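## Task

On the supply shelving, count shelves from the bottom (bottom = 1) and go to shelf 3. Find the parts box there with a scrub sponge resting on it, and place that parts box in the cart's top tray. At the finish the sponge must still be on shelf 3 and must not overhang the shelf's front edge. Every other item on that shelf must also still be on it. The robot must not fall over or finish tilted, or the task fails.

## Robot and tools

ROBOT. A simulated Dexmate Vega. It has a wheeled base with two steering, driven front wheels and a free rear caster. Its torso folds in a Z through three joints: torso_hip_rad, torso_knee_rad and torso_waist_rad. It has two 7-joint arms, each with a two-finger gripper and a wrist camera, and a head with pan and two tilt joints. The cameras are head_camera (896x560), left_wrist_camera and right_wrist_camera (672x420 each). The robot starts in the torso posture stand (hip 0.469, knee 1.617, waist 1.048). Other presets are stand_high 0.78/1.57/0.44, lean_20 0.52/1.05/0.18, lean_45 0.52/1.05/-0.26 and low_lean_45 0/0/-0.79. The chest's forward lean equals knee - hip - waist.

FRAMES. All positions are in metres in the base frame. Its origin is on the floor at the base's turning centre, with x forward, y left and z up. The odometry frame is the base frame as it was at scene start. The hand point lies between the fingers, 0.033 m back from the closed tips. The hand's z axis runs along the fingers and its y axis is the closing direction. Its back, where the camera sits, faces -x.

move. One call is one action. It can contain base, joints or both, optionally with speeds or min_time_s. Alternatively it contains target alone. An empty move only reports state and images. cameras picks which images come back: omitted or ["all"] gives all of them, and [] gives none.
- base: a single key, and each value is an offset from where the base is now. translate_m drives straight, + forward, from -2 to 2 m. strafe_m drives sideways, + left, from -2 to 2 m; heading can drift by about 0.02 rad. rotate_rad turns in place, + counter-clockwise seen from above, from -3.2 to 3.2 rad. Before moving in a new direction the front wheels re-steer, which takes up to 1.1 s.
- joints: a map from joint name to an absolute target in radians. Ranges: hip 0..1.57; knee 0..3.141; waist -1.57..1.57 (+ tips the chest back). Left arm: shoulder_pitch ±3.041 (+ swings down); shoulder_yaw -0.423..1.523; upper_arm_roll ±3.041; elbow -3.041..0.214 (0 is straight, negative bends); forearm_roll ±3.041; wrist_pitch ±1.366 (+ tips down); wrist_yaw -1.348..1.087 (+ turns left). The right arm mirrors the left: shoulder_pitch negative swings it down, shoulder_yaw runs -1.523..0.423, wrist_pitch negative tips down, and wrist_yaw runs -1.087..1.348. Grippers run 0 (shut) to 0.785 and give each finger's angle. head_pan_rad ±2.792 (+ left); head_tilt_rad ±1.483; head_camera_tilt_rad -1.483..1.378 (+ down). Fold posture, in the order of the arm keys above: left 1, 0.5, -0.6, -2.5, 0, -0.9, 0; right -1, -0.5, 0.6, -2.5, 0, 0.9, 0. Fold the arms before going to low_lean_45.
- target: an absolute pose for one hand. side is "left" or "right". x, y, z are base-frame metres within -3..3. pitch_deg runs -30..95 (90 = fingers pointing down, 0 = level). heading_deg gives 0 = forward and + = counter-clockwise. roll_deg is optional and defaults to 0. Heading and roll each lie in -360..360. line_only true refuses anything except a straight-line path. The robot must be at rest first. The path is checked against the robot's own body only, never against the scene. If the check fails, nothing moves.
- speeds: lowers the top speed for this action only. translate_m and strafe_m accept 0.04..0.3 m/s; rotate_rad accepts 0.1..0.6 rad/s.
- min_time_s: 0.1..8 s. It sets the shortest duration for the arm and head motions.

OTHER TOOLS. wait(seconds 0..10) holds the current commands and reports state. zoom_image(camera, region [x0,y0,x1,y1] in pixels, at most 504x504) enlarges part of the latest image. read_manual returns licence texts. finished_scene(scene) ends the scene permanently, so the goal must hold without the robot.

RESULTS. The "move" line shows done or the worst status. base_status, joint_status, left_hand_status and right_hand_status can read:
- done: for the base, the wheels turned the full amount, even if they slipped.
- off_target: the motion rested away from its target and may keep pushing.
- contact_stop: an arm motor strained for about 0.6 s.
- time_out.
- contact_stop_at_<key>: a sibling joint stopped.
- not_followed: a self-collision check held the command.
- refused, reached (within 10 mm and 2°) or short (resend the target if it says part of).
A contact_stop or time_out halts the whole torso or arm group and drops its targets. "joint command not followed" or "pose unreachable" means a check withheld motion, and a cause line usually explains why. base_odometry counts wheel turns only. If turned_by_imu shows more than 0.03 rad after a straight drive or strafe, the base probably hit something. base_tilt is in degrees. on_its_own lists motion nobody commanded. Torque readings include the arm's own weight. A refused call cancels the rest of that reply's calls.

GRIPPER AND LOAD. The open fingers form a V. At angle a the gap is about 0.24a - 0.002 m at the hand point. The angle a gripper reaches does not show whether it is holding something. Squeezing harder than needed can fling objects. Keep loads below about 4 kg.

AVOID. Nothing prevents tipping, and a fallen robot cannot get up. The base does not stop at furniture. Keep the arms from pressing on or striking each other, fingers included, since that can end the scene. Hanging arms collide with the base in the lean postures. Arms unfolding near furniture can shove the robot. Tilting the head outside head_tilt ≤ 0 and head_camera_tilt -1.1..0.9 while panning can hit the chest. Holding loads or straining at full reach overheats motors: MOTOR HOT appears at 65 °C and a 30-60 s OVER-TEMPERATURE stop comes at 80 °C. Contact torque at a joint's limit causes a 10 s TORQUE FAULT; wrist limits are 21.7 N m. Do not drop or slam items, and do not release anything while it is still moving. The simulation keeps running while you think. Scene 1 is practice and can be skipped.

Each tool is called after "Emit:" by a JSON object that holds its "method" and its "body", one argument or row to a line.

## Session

Emit:
{"method": "move", "body": {
  "joints": {"head_camera_tilt_rad": 0.2},
  "cameras": ["head_camera"]
}}

Emit:
{"method": "move", "body": {
  "joints": {"head_pan_rad": 1.5},
  "cameras": ["head_camera"]
}}

Emit:
{"method": "move", "body": {
  "joints": {"head_pan_rad": -1.5},
  "cameras": ["head_camera"]
}}

Scene clock: 0.73 s.
Joint torques (N m): left_arm=[7.05 0.88 1.01 -5.38 -0.15 -2.81 0.1] | right_arm=[-5.58 0.82 0.61 -3.81 -0.14 2.41 0.04]
move: done
base_odometry: x=+0.000 y=+0.000 heading=+0.000
turned_by_wheels: +0.000
turned_by_imu: +0.000
base_tilt: forward=+0.1 right=+0.3
base_status: not commanded
joint_positions: torso_hip_rad=+0.469 torso_knee_rad=+1.617 torso_waist_rad=+1.048 left_shoulder_pitch_rad=+2.198 left_shoulder_yaw_rad=+0.003 left_upper_arm_roll_rad=+0.005 left_elbow_rad=-1.088 left_forearm_roll_rad=-0.002 left_wrist_pitch_rad=-0.498 left_wrist_yaw_rad=-0.008 left_gripper_rad=+0.005 right_shoulder_pitch_rad=-2.186 right_shoulder_yaw_rad=+0.017 right_upper_arm_roll_rad=+0.012 right_elbow_rad=-1.116 right_forearm_roll_rad=-0.006 right_wrist_pitch_rad=+0.502 right_wrist_yaw_rad=+0.010 right_gripper_rad=+0.005 head_pan_rad=+0.000 head_tilt_rad=+0.000 head_camera_tilt_rad=+0.199
joint_status: all done
chest: x=-0.0111 y=+0.0000 z=+1.4155 quat_wxyz=(+0.999, +0.000, +0.050, +0.000) (m; base frame)
left_hand: x=+0.1936 y=+0.2243 z=+0.6017 quat_wxyz=(+0.416, +0.003, +0.909, -0.006) pitch_deg=+40.8 heading_deg=-0.9 roll_deg=-0.6 back=up (m; base frame)
right_hand: x=+0.2193 y=-0.2262 z=+0.6163 quat_wxyz=(+0.436, +0.005, +0.900, +0.003) pitch_deg=+38.2 heading_deg=+0.0 roll_deg=+0.7 back=up (m; base frame)
pictures: head_camera
camera_calibration:
head_camera: T_world_to_cam=[[0.0100928, -0.999789, 0.0178726, 0.00280926], [-0.290846, -0.0200359, -0.95656, 1.44204], [0.956717, 0.00445617, -0.290987, 0.467752], [0, 0, 0, 1]] pos_world=[-0.0281219, 0.0296169, 1.51546]

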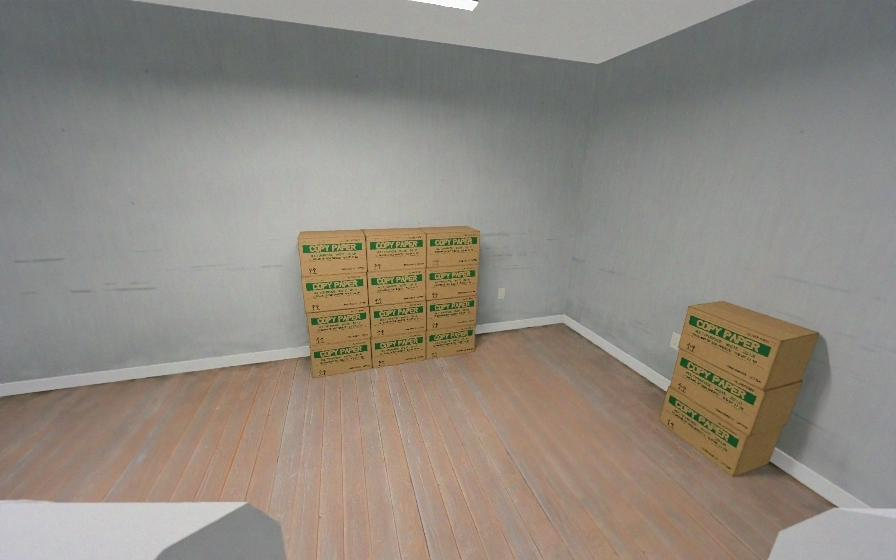

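Scene clock: 2.40 s.
Joint torques (N m): left_arm=[7.91 0.38 1.18 -3.42 0 -2.71 -0.05] | right_arm=[-4.55 -1.05 0.8 -5.21 -0.04 2.73 -0.15]
move: done
base_odometry: x=+0.000 y=+0.000 heading=+0.000
turned_by_wheels: +0.000
turned_by_imu: +0.000
base_tilt: forward=+0.1 right=+0.3
base_status: not commanded
joint_positions: torso_hip_rad=+0.469 torso_knee_rad=+1.617 torso_waist_rad=+1.048 left_shoulder_pitch_rad=+2.198 left_shoulder_yaw_rad=+0.003 left_upper_arm_roll_rad=+0.005 left_elbow_rad=-1.088 left_forearm_roll_rad=-0.002 left_wrist_pitch_rad=-0.498 left_wrist_yaw_rad=-0.008 left_gripper_rad=+0.005 right_shoulder_pitch_rad=-2.186 right_shoulder_yaw_rad=+0.017 right_upper_arm_roll_rad=+0.012 right_elbow_rad=-1.116 right_forearm_roll_rad=-0.006 right_wrist_pitch_rad=+0.502 right_wrist_yaw_rad=+0.010 right_gripper_rad=+0.005 head_pan_rad=+1.499 head_tilt_rad=+0.000 head_camera_tilt_rad=+0.199
joint_status: all done
chest: x=-0.0111 y=+0.0000 z=+1.4155 quat_wxyz=(+0.999, +0.000, +0.050, +0.000) (m; base frame)
left_hand: x=+0.1936 y=+0.2243 z=+0.6017 quat_wxyz=(+0.416, +0.003, +0.909, -0.006) pitch_deg=+40.8 heading_deg=-0.9 roll_deg=-0.6 back=up (m; base frame)
right_hand: x=+0.2193 y=-0.2262 z=+0.6163 quat_wxyz=(+0.436, +0.005, +0.900, +0.003) pitch_deg=+38.2 heading_deg=+0.0 roll_deg=+0.7 back=up (m; base frame)
pictures: head_camera
camera_calibration:
head_camera: T_world_to_cam=[[0.994706, -0.0631933, -0.0810355, 0.226551], [-0.0919248, -0.19469, -0.976548, 1.48723], [0.0459345, 0.978827, -0.199468, 0.260846], [0, 0, 0, 1]] pos_world=[-0.100619, 0.0485423, 1.52274]

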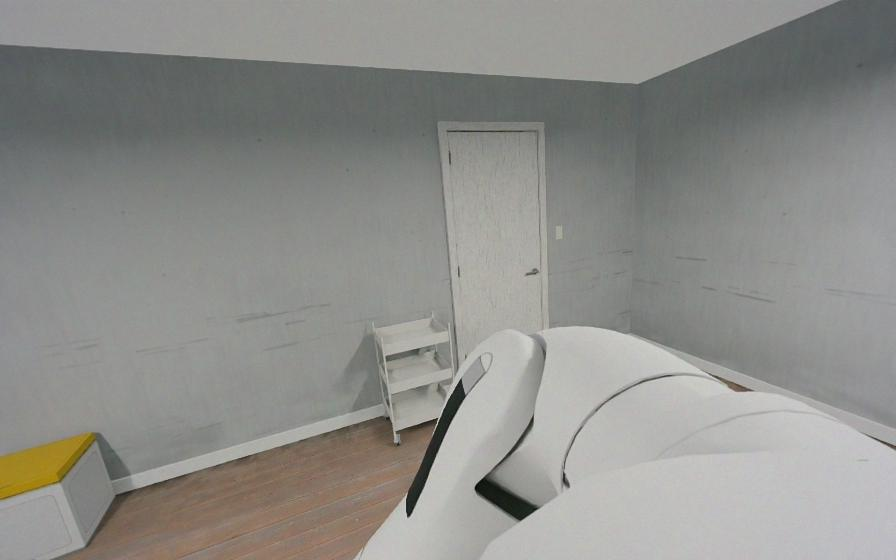

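Scene clock: 5.07 s.
Joint torques (N m): left_arm=[7.79 0.77 1.13 -3.65 0.01 -3.4 0.09] | right_arm=[-4.53 0.63 0.71 -6.05 -0.41 3.05 -0.18]
move: done
base_odometry: x=+0.000 y=+0.000 heading=+0.000
turned_by_wheels: +0.000
turned_by_imu: +0.001
base_tilt: forward=+0.2 right=+0.3
base_status: not commanded
joint_positions: torso_hip_rad=+0.469 torso_knee_rad=+1.617 torso_waist_rad=+1.048 left_shoulder_pitch_rad=+2.198 left_shoulder_yaw_rad=+0.003 left_upper_arm_roll_rad=+0.005 left_elbow_rad=-1.088 left_forearm_roll_rad=-0.002 left_wrist_pitch_rad=-0.498 left_wrist_yaw_rad=-0.008 left_gripper_rad=+0.005 right_shoulder_pitch_rad=-2.186 right_shoulder_yaw_rad=+0.017 right_upper_arm_roll_rad=+0.012 right_elbow_rad=-1.116 right_forearm_roll_rad=-0.006 right_wrist_pitch_rad=+0.502 right_wrist_yaw_rad=+0.010 right_gripper_rad=+0.005 head_pan_rad=-1.499 head_tilt_rad=+0.000 head_camera_tilt_rad=+0.199
joint_status: all done
chest: x=-0.0111 y=+0.0000 z=+1.4155 quat_wxyz=(+0.999, +0.000, +0.050, +0.000) (m; base frame)
left_hand: x=+0.1936 y=+0.2243 z=+0.6017 quat_wxyz=(+0.416, +0.003, +0.909, -0.006) pitch_deg=+40.8 heading_deg=-0.9 roll_deg=-0.6 back=up (m; base frame)
right_hand: x=+0.2193 y=-0.2262 z=+0.6163 quat_wxyz=(+0.436, +0.005, +0.900, +0.003) pitch_deg=+38.2 heading_deg=+0.0 roll_deg=+0.7 back=up (m; base frame)
pictures: head_camera
camera_calibration:
head_camera: T_world_to_cam=[[-0.98979, -0.0795842, 0.118247, -0.224201], [-0.131614, 0.191858, -0.972558, 1.47828], [0.0547137, -0.978191, -0.200373, 0.262913], [0, 0, 0, 1]] pos_world=[-0.0417342, -0.0442828, 1.5169]

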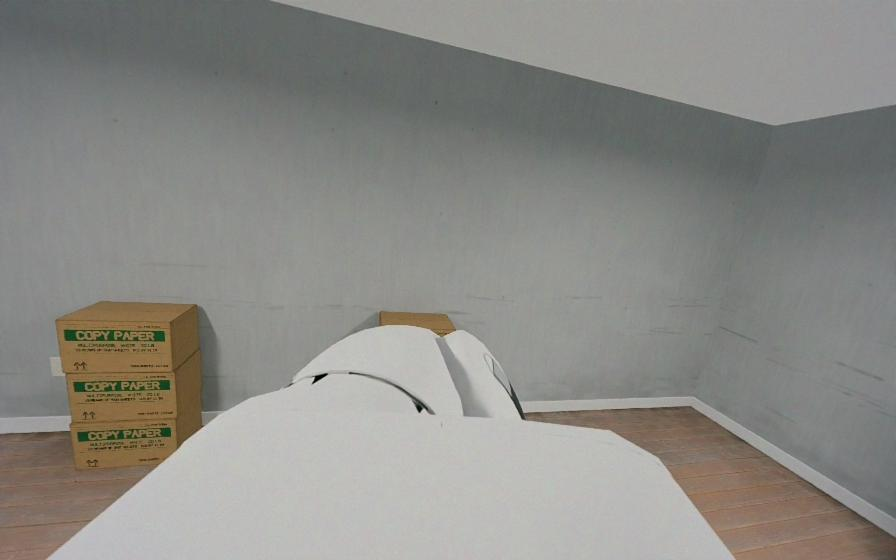

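Emit:
{"method": "move", "body": {
  "base": {"rotate_rad": 2.8},
  "joints": {"head_pan_rad": 0, "right_gripper_rad": 0.0, "left_shoulder_pitch_rad": 1, "left_shoulder_yaw_rad": 0.5, "left_upper_arm_roll_rad": -0.6, "left_elbow_rad": -2.5, "left_forearm_roll_rad": 0, "left_wrist_pitch_rad": -0.9, "left_wrist_yaw_rad": 0},
  "cameras": ["head_camera"]
}}

Emit:
{"method": "zoom_image", "body": {
  "camera": "head_camera",
  "region": [300, 100, 600, 380]
}}

Scene clock: 11.73 s.
Joint torques (N m): left_arm=[-11.47 10.2 -1.95 1.41 -0.29 2.63 0.38] | right_arm=[-6.12 -0.81 0.79 -4.73 -0.25 2.72 -0.03]
move: done
base_odometry: x=+0.000 y=+0.002 heading=+2.798
turned_by_wheels: +2.798
turned_by_imu: +2.724
base_tilt: forward=+0.1 right=+0.3
base_status: done
joint_positions: torso_hip_rad=+0.469 torso_knee_rad=+1.617 torso_waist_rad=+1.048 left_shoulder_pitch_rad=+1.005 left_shoulder_yaw_rad=+0.498 left_upper_arm_roll_rad=-0.597 left_elbow_rad=-2.495 left_forearm_roll_rad=+0.000 left_wrist_pitch_rad=-0.898 left_wrist_yaw_rad=+0.000 left_gripper_rad=+0.005 right_shoulder_pitch_rad=-2.186 right_shoulder_yaw_rad=+0.017 right_upper_arm_roll_rad=+0.012 right_elbow_rad=-1.116 right_forearm_roll_rad=-0.006 right_wrist_pitch_rad=+0.502 right_wrist_yaw_rad=+0.010 right_gripper_rad=+0.000 head_pan_rad=-0.001 head_tilt_rad=+0.000 head_camera_tilt_rad=+0.199
joint_status: all done
chest: x=-0.0111 y=+0.0000 z=+1.4155 quat_wxyz=(+0.999, +0.000, +0.050, +0.000) (m; base frame)
left_hand: x=-0.0197 y=+0.1557 z=+1.7190 quat_wxyz=(+0.842, +0.204, -0.393, +0.309) pitch_deg=-37.5 heading_deg=-132.5 roll_deg=-7.3 back=down (m; base frame)
right_hand: x=+0.2193 y=-0.2262 z=+0.6163 quat_wxyz=(+0.436, +0.005, +0.900, +0.003) pitch_deg=+38.2 heading_deg=+0.0 roll_deg=+0.7 back=up (m; base frame)
pictures: head_camera
camera_calibration:
head_camera: T_world_to_cam=[[0.00936522, -0.999796, 0.0178932, 0.00275585], [-0.290859, -0.019844, -0.95656, 1.44204], [0.95672, 0.00375399, -0.290985, 0.467768], [0, 0, 0, 1]] pos_world=[-0.0281195, 0.029615, 1.51546]

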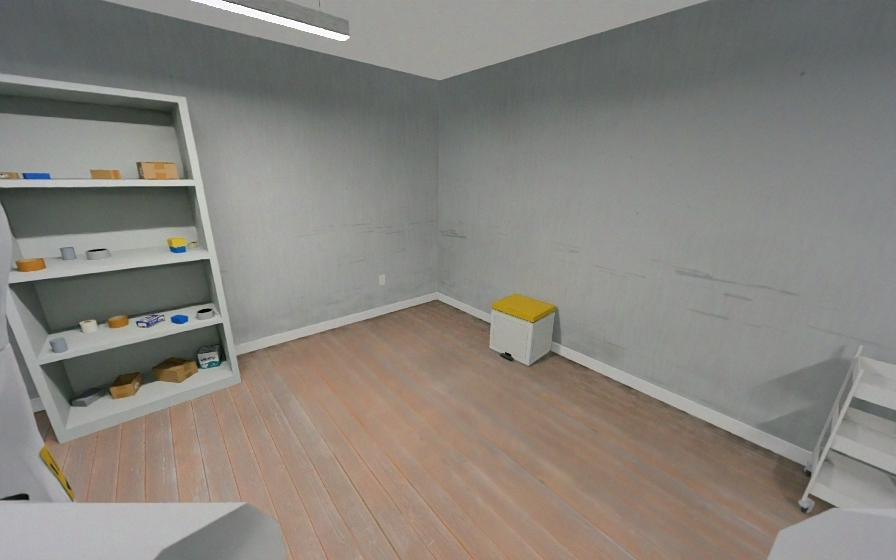

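Scaled by 1.680 from the camera's 896x560 image, which has a finer 960x600 frame.

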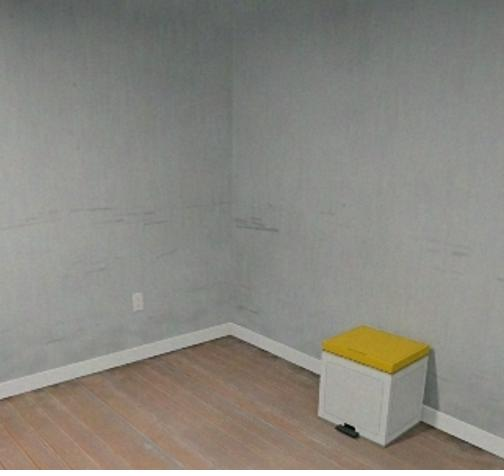

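Emit:
{"method": "move", "body": {
  "base": {"rotate_rad": 0.815},
  "joints": {"right_shoulder_pitch_rad": -1.46, "right_shoulder_yaw_rad": 0, "right_upper_arm_roll_rad": 0, "right_elbow_rad": -2.4, "right_forearm_roll_rad": 0, "right_wrist_pitch_rad": -1.1, "right_wrist_yaw_rad": 0},
  "cameras": []
}}

Emit:
{"method": "move", "body": {
  "base": {"translate_m": 1.65},
  "joints": {"head_camera_tilt_rad": 0.35, "right_gripper_rad": 0.6},
  "cameras": ["head_camera","right_wrist_camera"]
}}

Emit:
{"method": "zoom_image", "body": {
  "camera": "head_camera",
  "region": [250, 180, 650, 400]
}}

Scene clock: 19.87 s.
Joint torques (N m): left_arm=[-11.07 10.95 -1.28 0.43 -0.31 2.89 0.37] | right_arm=[16.78 -2.14 -2.71 -12.94 0.15 3.58 -0.22]
move: done
base_odometry: x=-0.001 y=+0.002 heading=-2.671
turned_by_wheels: +0.814
turned_by_imu: +0.794
base_tilt: forward=+0.1 right=+0.3
base_status: done
joint_positions: torso_hip_rad=+0.469 torso_knee_rad=+1.617 torso_waist_rad=+1.048 left_shoulder_pitch_rad=+1.000 left_shoulder_yaw_rad=+0.500 left_upper_arm_roll_rad=-0.600 left_elbow_rad=-2.500 left_forearm_roll_rad=+0.000 left_wrist_pitch_rad=-0.900 left_wrist_yaw_rad=+0.000 left_gripper_rad=+0.005 right_shoulder_pitch_rad=-1.463 right_shoulder_yaw_rad=+0.000 right_upper_arm_roll_rad=+0.000 right_elbow_rad=-2.395 right_forearm_roll_rad=+0.000 right_wrist_pitch_rad=-1.095 right_wrist_yaw_rad=+0.000 right_gripper_rad=+0.000 head_pan_rad=-0.001 head_tilt_rad=+0.000 head_camera_tilt_rad=+0.199
joint_status: all done
chest: x=-0.0111 y=+0.0000 z=+1.4155 quat_wxyz=(+0.999, +0.000, +0.050, +0.000) (m; base frame)
left_hand: x=-0.0239 y=+0.1532 z=+1.7166 quat_wxyz=(+0.839, +0.205, -0.398, +0.310) pitch_deg=-36.8 heading_deg=-132.5 roll_deg=-6.9 back=down (m; base frame)
right_hand: x=+0.6619 y=-0.2297 z=+1.1641 quat_wxyz=(+0.608, +0.000, +0.794, +0.000) pitch_deg=+15.1 heading_deg=+0.0 roll_deg=+0.0 back=up (m; base frame)
pictures: none
No camera images: "cameras" was empty.

Scene clock: 27.57 s.
Joint torques (N m): left_arm=[-10.63 9.38 -1.35 2.3 -0.37 3.36 0.36] | right_arm=[15.86 -2.78 -0.97 -12.35 0.08 4.18 -0.23]
move: done
base_odometry: x=-1.473 y=-0.744 heading=-2.670
turned_by_wheels: +0.001
turned_by_imu: -0.003
base_tilt: forward=+0.1 right=+0.3
base_status: done
joint_positions: torso_hip_rad=+0.469 torso_knee_rad=+1.617 torso_waist_rad=+1.048 left_shoulder_pitch_rad=+1.000 left_shoulder_yaw_rad=+0.500 left_upper_arm_roll_rad=-0.600 left_elbow_rad=-2.500 left_forearm_roll_rad=+0.000 left_wrist_pitch_rad=-0.900 left_wrist_yaw_rad=+0.000 left_gripper_rad=+0.005 right_shoulder_pitch_rad=-1.460 right_shoulder_yaw_rad=+0.000 right_upper_arm_roll_rad=+0.000 right_elbow_rad=-2.400 right_forearm_roll_rad=+0.000 right_wrist_pitch_rad=-1.100 right_wrist_yaw_rad=+0.000 right_gripper_rad=+0.600 head_pan_rad=-0.001 head_tilt_rad=+0.000 head_camera_tilt_rad=+0.349
joint_status: all done
chest: x=-0.0110 y=+0.0000 z=+1.4155 quat_wxyz=(+0.999, +0.000, +0.050, +0.000) (m; base frame)
left_hand: x=-0.0237 y=+0.1532 z=+1.7166 quat_wxyz=(+0.839, +0.205, -0.398, +0.310) pitch_deg=-36.8 heading_deg=-132.5 roll_deg=-6.9 back=down (m; base frame)
right_hand: x=+0.6618 y=-0.2296 z=+1.1665 quat_wxyz=(+0.609, +0.000, +0.793, +0.000) pitch_deg=+15.0 heading_deg=+0.0 roll_deg=+0.0 back=up (m; base frame)
pictures: head_camera, right_wrist_camera
camera_calibration:
head_camera: T_world_to_cam=[[0.0120261, -0.999796, 0.0162472, 0.00539818], [-0.43068, -0.019843, -0.902286, 1.35075], [0.902424, 0.00385366, -0.430831, 0.670696], [0, 0, 0, 1]] pos_world=[-0.0235773, 0.0296154, 1.50763]
right_wrist_camera: T_world_to_cam=[[-0.044075, -0.998629, 0.028238, -0.240932], [-0.403175, -0.00808141, -0.915087, 1.38393], [0.914061, -0.0517173, -0.402266, 0.00746921], [0, 0, 0, 1]] pos_world=[0.540518, -0.229031, 1.27622]

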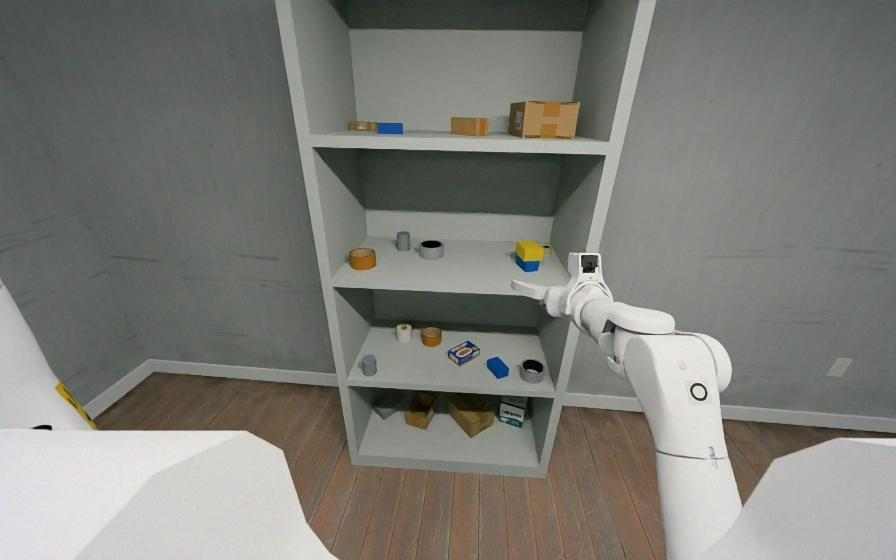

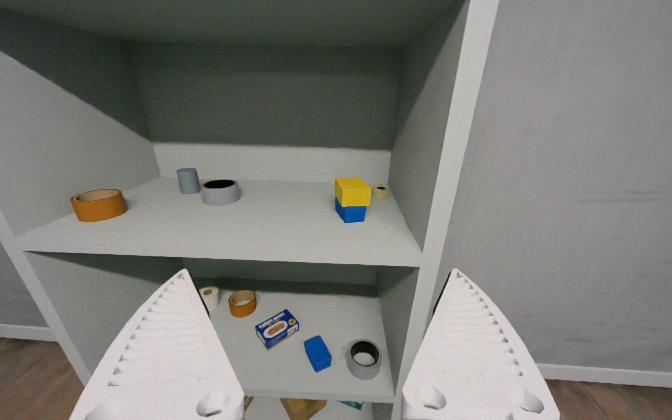

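Scaled by 1.260 from the camera's 896x560 image, which has a finer 960x600 frame.

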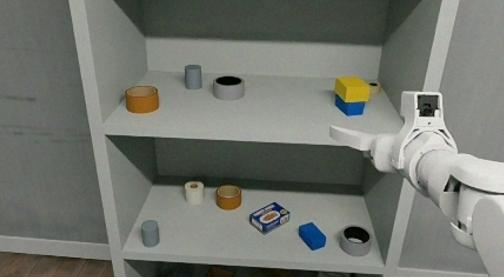

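Emit:
{"method": "zoom_image", "body": {
  "camera": "head_camera",
  "region": [480, 210, 600, 310]
}}

Emit:
{"method": "zoom_image", "body": {
  "camera": "right_wrist_camera",
  "region": [280, 150, 440, 280]
}}

Scaled by 4.200 from the camera's 896x560 image, which has a finer 960x600 frame.

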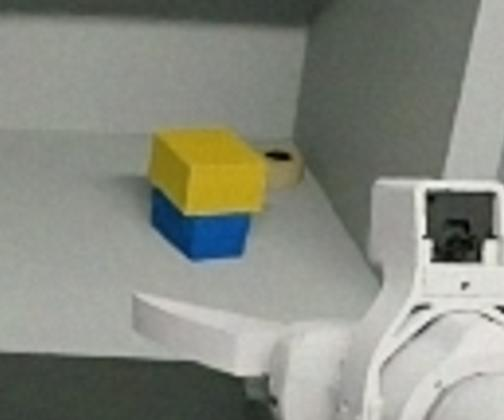

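Scaled by 3.150 from the camera's 672x420 image, which has a finer 960x600 frame.

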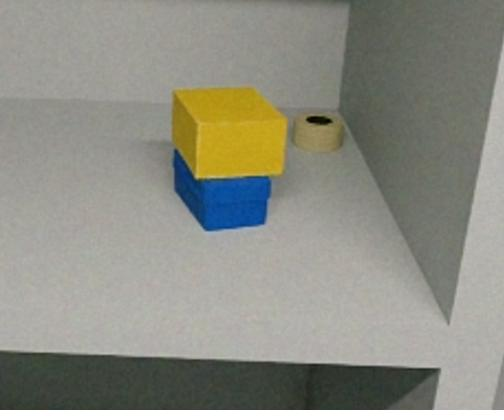

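Emit:
{"method": "move", "body": {
  "base": {"rotate_rad": -0.045},
  "cameras": []
}}

Emit:
{"method": "move", "body": {
  "target": {"side": "right", "x": 0.76, "y": -0.24, "z": 1.18, "pitch_deg": 22, "heading_deg": 8, "line_only": true},
  "cameras": []
}}

Emit:
{"method": "move", "body": {
  "base": {"translate_m": 0.33},
  "speeds": {"translate_m": 0.2},
  "cameras": ["head_camera","right_wrist_camera"]
}}

Emit:
{"method": "zoom_image", "body": {
  "camera": "head_camera",
  "region": [440, 220, 640, 360]
}}

Scene clock: 31.13 s.
Joint torques (N m): left_arm=[-10.69 9.16 -0.89 2.2 -0.48 2.93 0.3] | right_arm=[15.57 -1.38 -1.53 -11.45 0.03 3.41 -0.25]
move: done
base_odometry: x=-1.473 y=-0.744 heading=-2.715
turned_by_wheels: -0.045
turned_by_imu: -0.041
base_tilt: forward=+0.1 right=+0.3
base_status: done
joint_positions: torso_hip_rad=+0.469 torso_knee_rad=+1.617 torso_waist_rad=+1.048 left_shoulder_pitch_rad=+1.000 left_shoulder_yaw_rad=+0.500 left_upper_arm_roll_rad=-0.600 left_elbow_rad=-2.500 left_forearm_roll_rad=+0.000 left_wrist_pitch_rad=-0.900 left_wrist_yaw_rad=+0.000 left_gripper_rad=+0.005 right_shoulder_pitch_rad=-1.460 right_shoulder_yaw_rad=+0.000 right_upper_arm_roll_rad=+0.000 right_elbow_rad=-2.400 right_forearm_roll_rad=+0.000 right_wrist_pitch_rad=-1.100 right_wrist_yaw_rad=+0.000 right_gripper_rad=+0.600 head_pan_rad=-0.001 head_tilt_rad=+0.000 head_camera_tilt_rad=+0.349
joint_status: not commanded
chest: x=-0.0110 y=+0.0000 z=+1.4155 quat_wxyz=(+0.999, +0.000, +0.050, +0.000) (m; base frame)
left_hand: x=-0.0237 y=+0.1532 z=+1.7166 quat_wxyz=(+0.839, +0.205, -0.398, +0.310) pitch_deg=-36.8 heading_deg=-132.5 roll_deg=-6.9 back=down (m; base frame)
right_hand: x=+0.6618 y=-0.2296 z=+1.1665 quat_wxyz=(+0.609, +0.000, +0.793, +0.000) pitch_deg=+15.0 heading_deg=+0.0 roll_deg=+0.0 back=up (m; base frame)
pictures: none
No camera images: "cameras" was empty.

Scene clock: 34.37 s.
Joint torques (N m): left_arm=[-11.37 9.31 -0.85 2.03 -0.44 3.2 0.29] | right_arm=[22.81 -4.63 5.29 -7.63 0.19 3.19 0.29]
move: done
base_odometry: x=-1.473 y=-0.744 heading=-2.715
turned_by_wheels: +0.000
turned_by_imu: +0.001
base_tilt: forward=+0.2 right=+0.3
base_status: not commanded
joint_positions: torso_hip_rad=+0.469 torso_knee_rad=+1.617 torso_waist_rad=+1.048 left_shoulder_pitch_rad=+1.000 left_shoulder_yaw_rad=+0.500 left_upper_arm_roll_rad=-0.600 left_elbow_rad=-2.500 left_forearm_roll_rad=+0.000 left_wrist_pitch_rad=-0.900 left_wrist_yaw_rad=+0.000 left_gripper_rad=+0.005 right_shoulder_pitch_rad=-1.051 right_shoulder_yaw_rad=-0.167 right_upper_arm_roll_rad=+0.050 right_elbow_rad=-2.002 right_forearm_roll_rad=+0.084 right_wrist_pitch_rad=-1.232 right_wrist_yaw_rad=+0.204 right_gripper_rad=+0.600 head_pan_rad=-0.001 head_tilt_rad=+0.000 head_camera_tilt_rad=+0.349
joint_status: not commanded
chest: x=-0.0110 y=+0.0000 z=+1.4155 quat_wxyz=(+0.999, +0.000, +0.050, +0.000) (m; base frame)
left_hand: x=-0.0237 y=+0.1532 z=+1.7166 quat_wxyz=(+0.839, +0.205, -0.398, +0.310) pitch_deg=-36.8 heading_deg=-132.5 roll_deg=-6.9 back=down (m; base frame)
right_hand: x=+0.7588 y=-0.2394 z=+1.1790 quat_wxyz=(+0.558, -0.058, +0.827, +0.039) pitch_deg=+22.0 heading_deg=+7.9 roll_deg=+0.0 back=up (m; base frame)
right_hand_status: reached (straight line, planned for 1.7 s): 2 mm and 0.1 deg off.
pictures: none
No camera images: "cameras" was empty.

Scene clock: 37.63 s.
Joint torques (N m): left_arm=[-11.18 10.15 -0.96 1.49 -0.43 3.13 0.19] | right_arm=[23.68 -2.3 5.96 -8.03 0.11 3.3 0.29]
move: done
base_odometry: x=-1.773 y=-0.880 heading=-2.716
turned_by_wheels: -0.001
turned_by_imu: -0.001
base_tilt: forward=+0.2 right=+0.3
base_status: done
joint_positions: torso_hip_rad=+0.469 torso_knee_rad=+1.617 torso_waist_rad=+1.048 left_shoulder_pitch_rad=+1.000 left_shoulder_yaw_rad=+0.500 left_upper_arm_roll_rad=-0.600 left_elbow_rad=-2.500 left_forearm_roll_rad=+0.000 left_wrist_pitch_rad=-0.900 left_wrist_yaw_rad=+0.000 left_gripper_rad=+0.005 right_shoulder_pitch_rad=-1.046 right_shoulder_yaw_rad=-0.169 right_upper_arm_roll_rad=+0.051 right_elbow_rad=-1.997 right_forearm_roll_rad=+0.085 right_wrist_pitch_rad=-1.233 right_wrist_yaw_rad=+0.206 right_gripper_rad=+0.600 head_pan_rad=-0.001 head_tilt_rad=+0.000 head_camera_tilt_rad=+0.349
joint_status: not commanded
chest: x=-0.0110 y=+0.0000 z=+1.4155 quat_wxyz=(+0.999, +0.000, +0.050, +0.000) (m; base frame)
left_hand: x=-0.0237 y=+0.1532 z=+1.7166 quat_wxyz=(+0.839, +0.205, -0.398, +0.310) pitch_deg=-36.8 heading_deg=-132.5 roll_deg=-6.9 back=down (m; base frame)
right_hand: x=+0.7598 y=-0.2398 z=+1.1794 quat_wxyz=(+0.557, -0.058, +0.827, +0.039) pitch_deg=+22.1 heading_deg=+8.0 roll_deg=+0.0 back=up (m; base frame)
pictures: head_camera, right_wrist_camera
camera_calibration:
head_camera: T_world_to_cam=[[0.012116, -0.999795, 0.0162034, 0.00546661], [-0.430679, -0.0198423, -0.902287, 1.35075], [0.902424, 0.00395366, -0.430831, 0.670693], [0, 0, 0, 1]] pos_world=[-0.0235776, 0.0296157, 1.50763]
right_wrist_camera: T_world_to_cam=[[0.0996067, -0.994465, 0.0334488, -0.361521], [-0.506659, -0.079622, -0.858462, 1.4298], [0.856373, 0.0685614, -0.511786, 0.124394], [0, 0, 0, 1]] pos_world=[0.653905, -0.254205, 1.30319]

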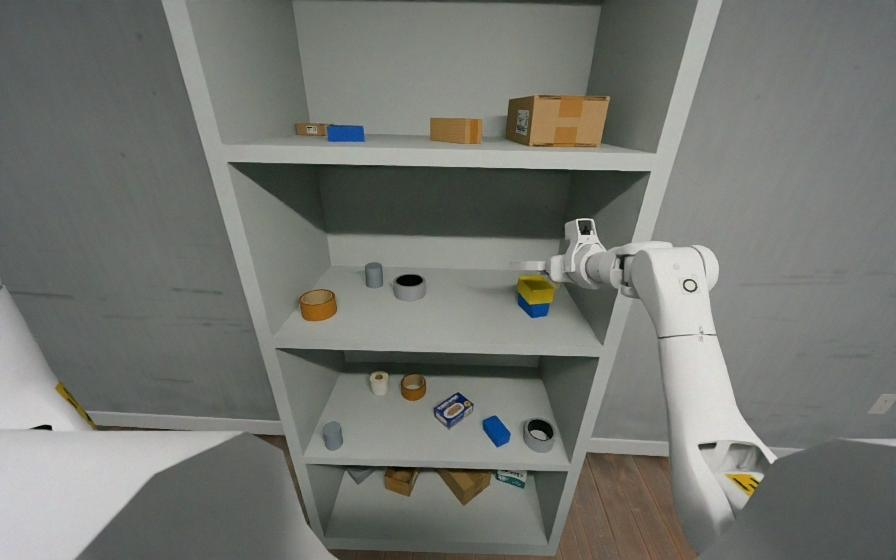

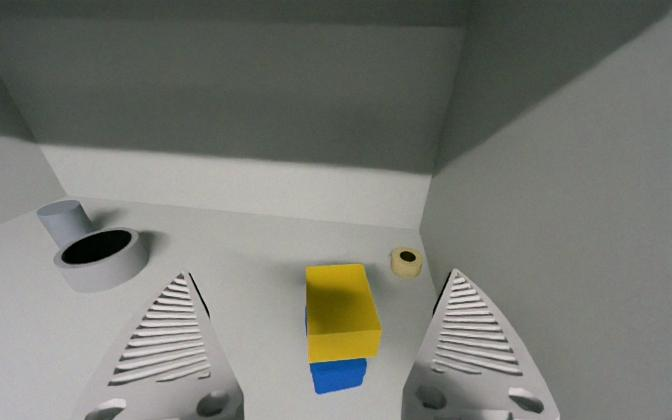

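Scaled by 2.520 from the camera's 896x560 image, which has a finer 960x600 frame.

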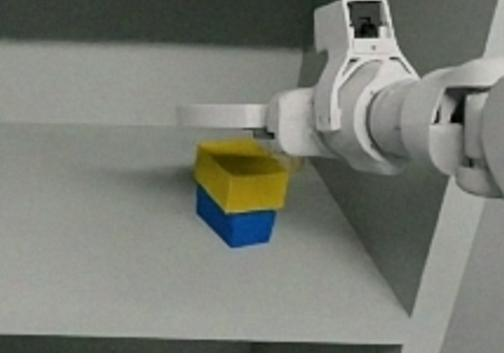

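Emit:
{"method": "move", "body": {
  "joints": {"right_gripper_rad": 0.64},
  "cameras": []
}}

Emit:
{"method": "move", "body": {
  "target": {"side": "right", "x": 0.85, "y": -0.244, "z": 1.115, "pitch_deg": 24, "heading_deg": 12, "line_only": true},
  "cameras": ["head_camera","right_wrist_camera"]
}}

Emit:
{"method": "zoom_image", "body": {
  "camera": "head_camera",
  "region": [440, 220, 640, 360]
}}

Scene clock: 39.33 s.
Joint torques (N m): left_arm=[-11.12 10.85 -0.92 1.43 -0.39 2.74 0.28] | right_arm=[23.53 -4.03 5.2 -7.68 0.04 3.2 -0.11]
move: done
base_odometry: x=-1.773 y=-0.880 heading=-2.716
turned_by_wheels: +0.000
turned_by_imu: +0.000
base_tilt: forward=+0.1 right=+0.3
base_status: not commanded
joint_positions: torso_hip_rad=+0.469 torso_knee_rad=+1.617 torso_waist_rad=+1.048 left_shoulder_pitch_rad=+1.000 left_shoulder_yaw_rad=+0.500 left_upper_arm_roll_rad=-0.600 left_elbow_rad=-2.500 left_forearm_roll_rad=+0.000 left_wrist_pitch_rad=-0.900 left_wrist_yaw_rad=+0.000 left_gripper_rad=+0.005 right_shoulder_pitch_rad=-1.046 right_shoulder_yaw_rad=-0.169 right_upper_arm_roll_rad=+0.051 right_elbow_rad=-1.997 right_forearm_roll_rad=+0.085 right_wrist_pitch_rad=-1.233 right_wrist_yaw_rad=+0.206 right_gripper_rad=+0.640 head_pan_rad=-0.001 head_tilt_rad=+0.000 head_camera_tilt_rad=+0.349
joint_status: all done
chest: x=-0.0110 y=+0.0000 z=+1.4155 quat_wxyz=(+0.999, +0.000, +0.050, +0.000) (m; base frame)
left_hand: x=-0.0237 y=+0.1532 z=+1.7166 quat_wxyz=(+0.839, +0.205, -0.398, +0.310) pitch_deg=-36.8 heading_deg=-132.5 roll_deg=-6.9 back=down (m; base frame)
right_hand: x=+0.7598 y=-0.2398 z=+1.1794 quat_wxyz=(+0.557, -0.058, +0.827, +0.039) pitch_deg=+22.1 heading_deg=+8.0 roll_deg=+0.0 back=up (m; base frame)
pictures: none
No camera images: "cameras" was empty.

Scene clock: 43.10 s.
Joint torques (N m): left_arm=[-10.97 10.29 -0.99 1.36 -0.45 3.74 0.45] | right_arm=[28.43 -4.6 -0.4 -8.86 0.01 2.78 0.09]
move: done
base_odometry: x=-1.773 y=-0.880 heading=-2.716
turned_by_wheels: +0.000
turned_by_imu: +0.001
base_tilt: forward=+0.2 right=+0.3
base_status: not commanded
joint_positions: torso_hip_rad=+0.469 torso_knee_rad=+1.617 torso_waist_rad=+1.048 left_shoulder_pitch_rad=+1.000 left_shoulder_yaw_rad=+0.500 left_upper_arm_roll_rad=-0.600 left_elbow_rad=-2.500 left_forearm_roll_rad=+0.000 left_wrist_pitch_rad=-0.900 left_wrist_yaw_rad=+0.000 left_gripper_rad=+0.005 right_shoulder_pitch_rad=-0.849 right_shoulder_yaw_rad=-0.225 right_upper_arm_roll_rad=-0.027 right_elbow_rad=-1.401 right_forearm_roll_rad=+0.085 right_wrist_pitch_rad=-0.855 right_wrist_yaw_rad=+0.306 right_gripper_rad=+0.640 head_pan_rad=-0.001 head_tilt_rad=+0.000 head_camera_tilt_rad=+0.349
joint_status: not commanded
chest: x=-0.0110 y=+0.0000 z=+1.4155 quat_wxyz=(+0.999, +0.000, +0.050, +0.000) (m; base frame)
left_hand: x=-0.0237 y=+0.1532 z=+1.7166 quat_wxyz=(+0.839, +0.205, -0.398, +0.310) pitch_deg=-36.8 heading_deg=-132.5 roll_deg=-6.9 back=down (m; base frame)
right_hand: x=+0.8491 y=-0.2440 z=+1.1150 quat_wxyz=(+0.541, -0.087, +0.834, +0.057) pitch_deg=+24.0 heading_deg=+12.0 roll_deg=+0.0 back=up (m; base frame)
right_hand_status: reached (straight line, planned for 2.2 s): 1 mm and 0.1 deg off.
pictures: head_camera, right_wrist_camera
camera_calibration:
head_camera: T_world_to_cam=[[0.012116, -0.999795, 0.0162034, 0.00546661], [-0.430679, -0.0198423, -0.902287, 1.35075], [0.902424, 0.00395366, -0.430831, 0.670693], [0, 0, 0, 1]] pos_world=[-0.0235776, 0.0296157, 1.50763]
right_wrist_camera: T_world_to_cam=[[0.168866, -0.985036, 0.0344617, -0.430061], [-0.528748, -0.12004, -0.840248, 1.40803], [0.831811, 0.123668, -0.541106, 0.082265], [0, 0, 0, 1]] pos_world=[0.748687, -0.264779, 1.24243]

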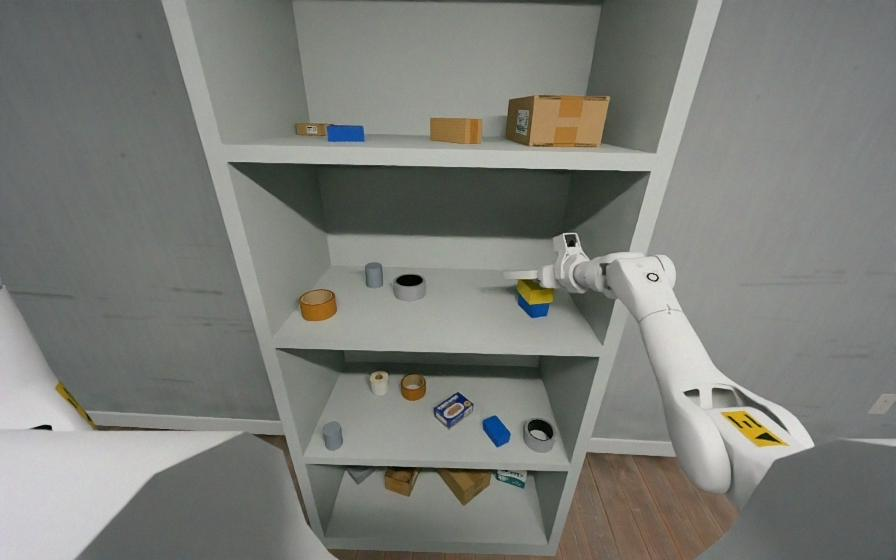

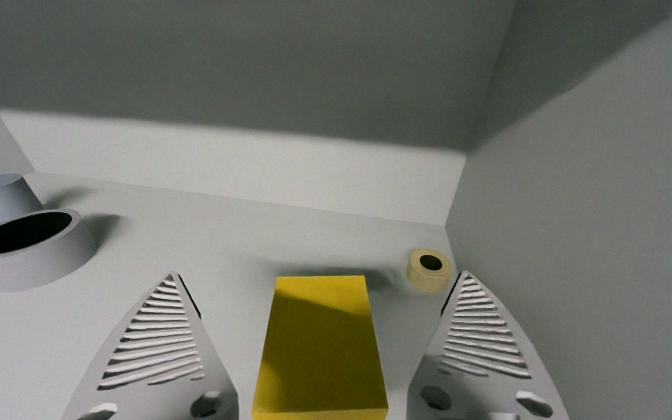

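Scaled by 2.520 from the camera's 896x560 image, which has a finer 960x600 frame.

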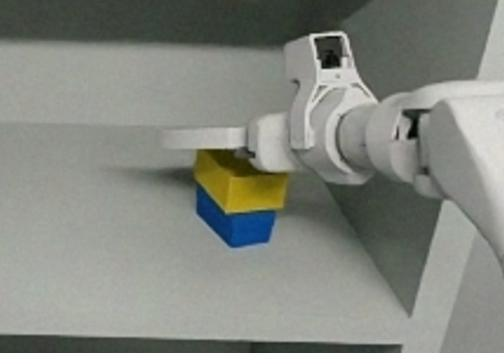

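Emit:
{"method": "move", "body": {
  "target": {"side": "right", "x": 0.838, "y": -0.246, "z": 1.06, "pitch_deg": 24, "heading_deg": 12, "line_only": true},
  "cameras": ["head_camera","right_wrist_camera"]
}}

Emit:
{"method": "zoom_image", "body": {
  "camera": "head_camera",
  "region": [440, 220, 640, 360]
}}

Scene clock: 45.50 s.
Joint torques (N m): left_arm=[-11.26 10.26 -0.69 1.29 -0.39 2.8 0.19] | right_arm=[15.31 -2.86 5 -10.17 0 3.4 -0.26]
move: done
base_odometry: x=-1.773 y=-0.880 heading=-2.716
turned_by_wheels: +0.000
turned_by_imu: +0.001
base_tilt: forward=+0.2 right=+0.3
base_status: not commanded
joint_positions: torso_hip_rad=+0.469 torso_knee_rad=+1.617 torso_waist_rad=+1.048 left_shoulder_pitch_rad=+1.000 left_shoulder_yaw_rad=+0.500 left_upper_arm_roll_rad=-0.600 left_elbow_rad=-2.500 left_forearm_roll_rad=+0.000 left_wrist_pitch_rad=-0.900 left_wrist_yaw_rad=+0.000 left_gripper_rad=+0.005 right_shoulder_pitch_rad=-0.933 right_shoulder_yaw_rad=-0.220 right_upper_arm_roll_rad=-0.022 right_elbow_rad=-1.354 right_forearm_roll_rad=+0.083 right_wrist_pitch_rad=-0.726 right_wrist_yaw_rad=+0.302 right_gripper_rad=+0.640 head_pan_rad=-0.001 head_tilt_rad=+0.000 head_camera_tilt_rad=+0.349
joint_status: not commanded
chest: x=-0.0110 y=+0.0000 z=+1.4155 quat_wxyz=(+0.999, +0.000, +0.050, +0.000) (m; base frame)
left_hand: x=-0.0237 y=+0.1532 z=+1.7166 quat_wxyz=(+0.839, +0.205, -0.398, +0.310) pitch_deg=-36.8 heading_deg=-132.5 roll_deg=-6.9 back=down (m; base frame)
right_hand: x=+0.8385 y=-0.2457 z=+1.0620 quat_wxyz=(+0.541, -0.088, +0.834, +0.057) pitch_deg=+24.0 heading_deg=+12.0 roll_deg=+0.0 back=up (m; base frame)
right_hand_status: reached (straight line, planned for 0.8 s): 2 mm and 0.0 deg off.
pictures: head_camera, right_wrist_camera
camera_calibration:
head_camera: T_world_to_cam=[[0.012116, -0.999795, 0.0162034, 0.00546661], [-0.430679, -0.0198423, -0.902287, 1.35075], [0.902424, 0.00395366, -0.430831, 0.670693], [0, 0, 0, 1]] pos_world=[-0.0235776, 0.0296157, 1.50763]
right_wrist_camera: T_world_to_cam=[[0.169925, -0.98484, 0.0348541, -0.429415], [-0.528568, -0.120936, -0.840232, 1.35729], [0.83171, 0.124354, -0.541105, 0.0628822], [0, 0, 0, 1]] pos_world=[0.738087, -0.26658, 1.18943]

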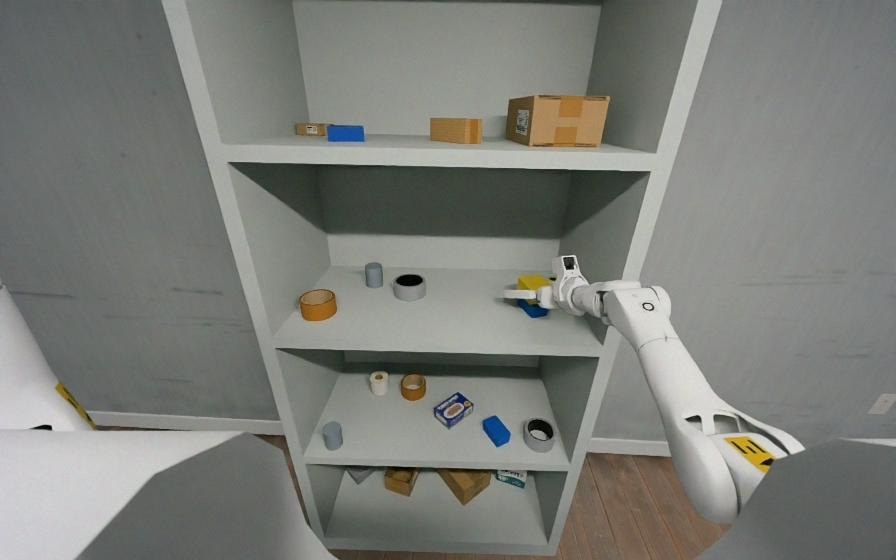

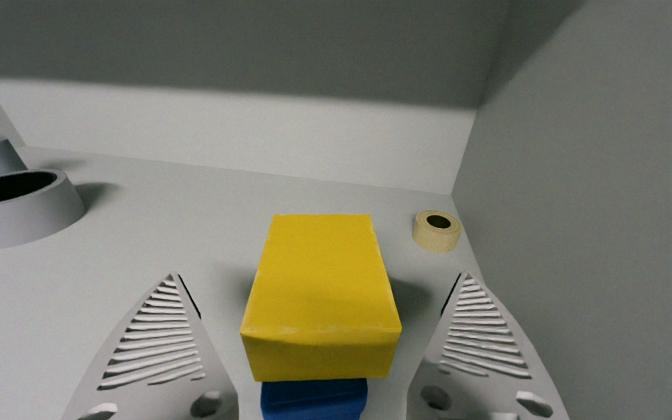

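Scaled by 2.520 from the camera's 896x560 image, which has a finer 960x600 frame.

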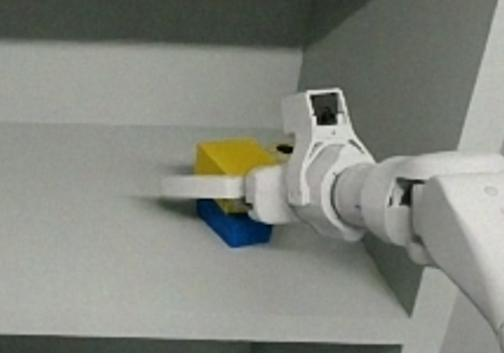

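Emit:
{"method": "move", "body": {
  "target": {"side": "right", "x": 0.857, "y": -0.242, "z": 1.062, "pitch_deg": 24, "heading_deg": 12, "line_only": true},
  "cameras": []
}}

Emit:
{"method": "move", "body": {
  "joints": {"right_gripper_rad": 0.28},
  "cameras": ["right_wrist_camera"]
}}

Emit:
{"method": "move", "body": {
  "target": {"side": "right", "x": 0.857, "y": -0.242, "z": 1.12, "pitch_deg": 24, "heading_deg": 12, "line_only": true},
  "cameras": ["head_camera","right_wrist_camera"]
}}

Emit:
{"method": "zoom_image", "body": {
  "camera": "head_camera",
  "region": [440, 220, 640, 360]
}}

Scene clock: 49.33 s.
Joint torques (N m): left_arm=[-11.32 9.48 -0.61 1.29 -0.43 3.24 0.22] | right_arm=[25.71 -1.45 0.38 -8.97 -0.02 3.03 -0.68]
move: done
base_odometry: x=-1.773 y=-0.880 heading=-2.716
turned_by_wheels: +0.000
turned_by_imu: +0.001
base_tilt: forward=+0.2 right=+0.3
base_status: not commanded
joint_positions: torso_hip_rad=+0.469 torso_knee_rad=+1.617 torso_waist_rad=+1.048 left_shoulder_pitch_rad=+1.000 left_shoulder_yaw_rad=+0.500 left_upper_arm_roll_rad=-0.600 left_elbow_rad=-2.500 left_forearm_roll_rad=+0.000 left_wrist_pitch_rad=-0.900 left_wrist_yaw_rad=+0.000 left_gripper_rad=+0.005 right_shoulder_pitch_rad=-0.868 right_shoulder_yaw_rad=-0.207 right_upper_arm_roll_rad=-0.039 right_elbow_rad=-1.238 right_forearm_roll_rad=+0.075 right_wrist_pitch_rad=-0.674 right_wrist_yaw_rad=+0.300 right_gripper_rad=+0.640 head_pan_rad=-0.001 head_tilt_rad=+0.000 head_camera_tilt_rad=+0.349
joint_status: not commanded
chest: x=-0.0110 y=+0.0000 z=+1.4155 quat_wxyz=(+0.999, +0.000, +0.050, +0.000) (m; base frame)
left_hand: x=-0.0237 y=+0.1532 z=+1.7166 quat_wxyz=(+0.839, +0.205, -0.398, +0.310) pitch_deg=-36.8 heading_deg=-132.5 roll_deg=-6.9 back=down (m; base frame)
right_hand: x=+0.8560 y=-0.2424 z=+1.0614 quat_wxyz=(+0.541, -0.087, +0.834, +0.057) pitch_deg=+24.0 heading_deg=+12.0 roll_deg=+0.0 back=up (m; base frame)
right_hand_status: reached (straight line, planned for 0.7 s): 1 mm and 0.1 deg off.
pictures: none
No camera images: "cameras" was empty.

Scene clock: 50.23 s.
Joint torques (N m): left_arm=[-10.88 10.94 -0.74 1.49 -0.37 3.22 0.24] | right_arm=[26.92 -0.85 -0.86 -8.53 0.25 3.66 -0.4]
move: done
base_odometry: x=-1.773 y=-0.880 heading=-2.716
turned_by_wheels: +0.000
turned_by_imu: +0.000
base_tilt: forward=+0.1 right=+0.3
base_status: not commanded
joint_positions: torso_hip_rad=+0.469 torso_knee_rad=+1.617 torso_waist_rad=+1.048 left_shoulder_pitch_rad=+1.000 left_shoulder_yaw_rad=+0.500 left_upper_arm_roll_rad=-0.600 left_elbow_rad=-2.500 left_forearm_roll_rad=+0.000 left_wrist_pitch_rad=-0.900 left_wrist_yaw_rad=+0.000 left_gripper_rad=+0.005 right_shoulder_pitch_rad=-0.865 right_shoulder_yaw_rad=-0.207 right_upper_arm_roll_rad=-0.039 right_elbow_rad=-1.234 right_forearm_roll_rad=+0.075 right_wrist_pitch_rad=-0.672 right_wrist_yaw_rad=+0.300 right_gripper_rad=+0.281 head_pan_rad=-0.001 head_tilt_rad=+0.000 head_camera_tilt_rad=+0.349
joint_status: all done
chest: x=-0.0110 y=+0.0000 z=+1.4155 quat_wxyz=(+0.999, +0.000, +0.050, +0.000) (m; base frame)
left_hand: x=-0.0237 y=+0.1532 z=+1.7166 quat_wxyz=(+0.839, +0.205, -0.398, +0.310) pitch_deg=-36.8 heading_deg=-132.5 roll_deg=-6.9 back=down (m; base frame)
right_hand: x=+0.8566 y=-0.2422 z=+1.0614 quat_wxyz=(+0.541, -0.087, +0.834, +0.057) pitch_deg=+24.0 heading_deg=+12.0 roll_deg=+0.0 back=up (m; base frame)
pictures: right_wrist_camera
camera_calibration:
right_wrist_camera: T_world_to_cam=[[0.169421, -0.984938, 0.034538, -0.42821], [-0.528944, -0.120443, -0.840067, 1.36706], [0.831574, 0.124057, -0.541382, 0.0473273], [0, 0, 0, 1]] pos_world=[0.756287, -0.26298, 1.18883]

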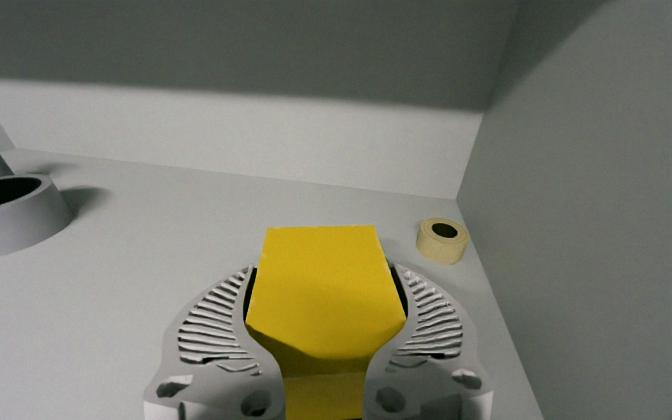

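Scene clock: 52.47 s.
Joint torques (N m): left_arm=[-11.51 9.76 -0.99 2.03 -0.42 3 0.24] | right_arm=[28.05 -3.42 6.46 -13.12 0.23 3.34 0.15]
move: done
base_odometry: x=-1.773 y=-0.880 heading=-2.716
turned_by_wheels: +0.000
turned_by_imu: +0.001
base_tilt: forward=+0.2 right=+0.3
base_status: not commanded
joint_positions: torso_hip_rad=+0.469 torso_knee_rad=+1.617 torso_waist_rad=+1.048 left_shoulder_pitch_rad=+1.000 left_shoulder_yaw_rad=+0.500 left_upper_arm_roll_rad=-0.600 left_elbow_rad=-2.500 left_forearm_roll_rad=+0.000 left_wrist_pitch_rad=-0.900 left_wrist_yaw_rad=+0.000 left_gripper_rad=+0.005 right_shoulder_pitch_rad=-0.819 right_shoulder_yaw_rad=-0.220 right_upper_arm_roll_rad=-0.035 right_elbow_rad=-1.356 right_forearm_roll_rad=+0.080 right_wrist_pitch_rad=-0.840 right_wrist_yaw_rad=+0.306 right_gripper_rad=+0.281 head_pan_rad=-0.001 head_tilt_rad=+0.000 head_camera_tilt_rad=+0.349
joint_status: not commanded
chest: x=-0.0110 y=+0.0000 z=+1.4155 quat_wxyz=(+0.999, +0.000, +0.050, +0.000) (m; base frame)
left_hand: x=-0.0237 y=+0.1532 z=+1.7166 quat_wxyz=(+0.839, +0.205, -0.398, +0.310) pitch_deg=-36.8 heading_deg=-132.5 roll_deg=-6.9 back=down (m; base frame)
right_hand: x=+0.8569 y=-0.2419 z=+1.1172 quat_wxyz=(+0.541, -0.088, +0.834, +0.057) pitch_deg=+24.1 heading_deg=+12.0 roll_deg=+0.0 back=up (m; base frame)
right_hand_status: reached (straight line, planned for 0.9 s): 3 mm and 0.1 deg off.
pictures: head_camera, right_wrist_camera
camera_calibration:
head_camera: T_world_to_cam=[[0.012116, -0.999795, 0.0162034, 0.00546661], [-0.430679, -0.0198423, -0.902287, 1.35075], [0.902424, 0.00395366, -0.430831, 0.670693], [0, 0, 0, 1]] pos_world=[-0.0235776, 0.0296157, 1.50763]
right_wrist_camera: T_world_to_cam=[[0.169732, -0.984878, 0.034737, -0.430363], [-0.529288, -0.120836, -0.839794, 1.41403], [0.831292, 0.124154, -0.541793, 0.0780546], [0, 0, 0, 1]] pos_world=[0.756588, -0.26268, 1.24473]

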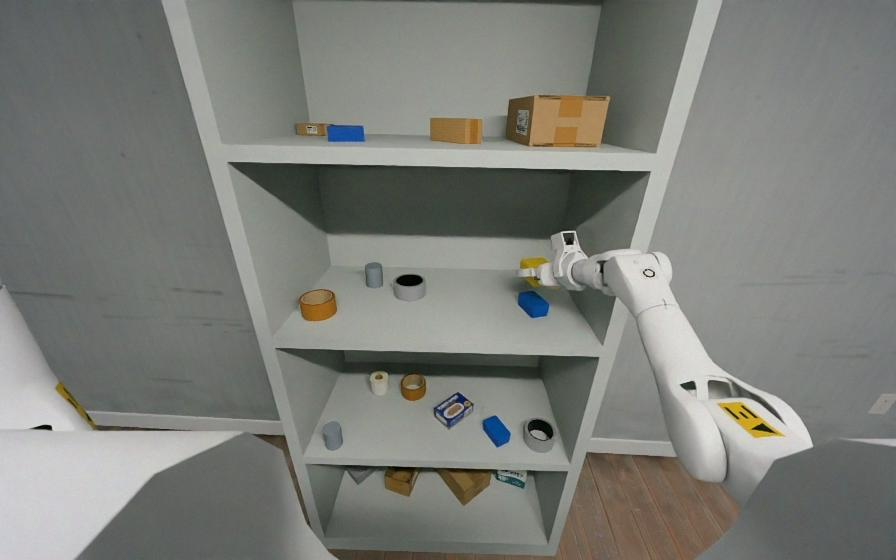

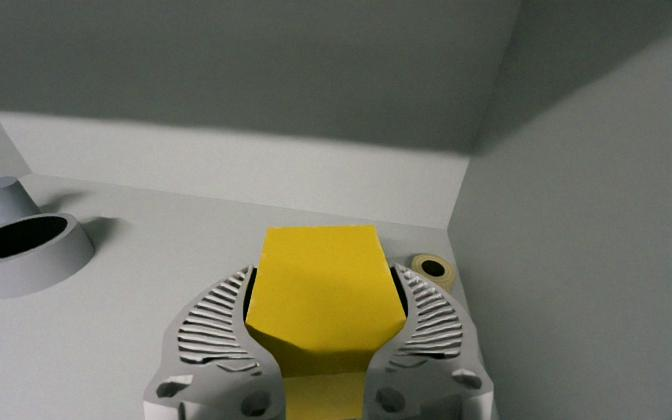

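Scaled by 2.520 from the camera's 896x560 image, which has a finer 960x600 frame.

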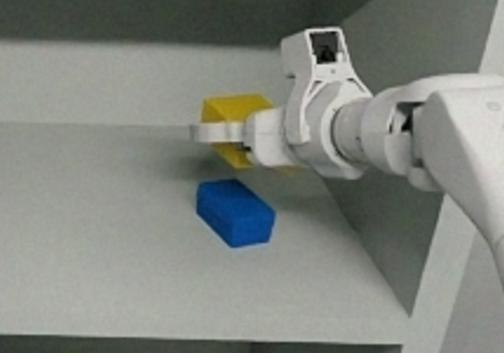

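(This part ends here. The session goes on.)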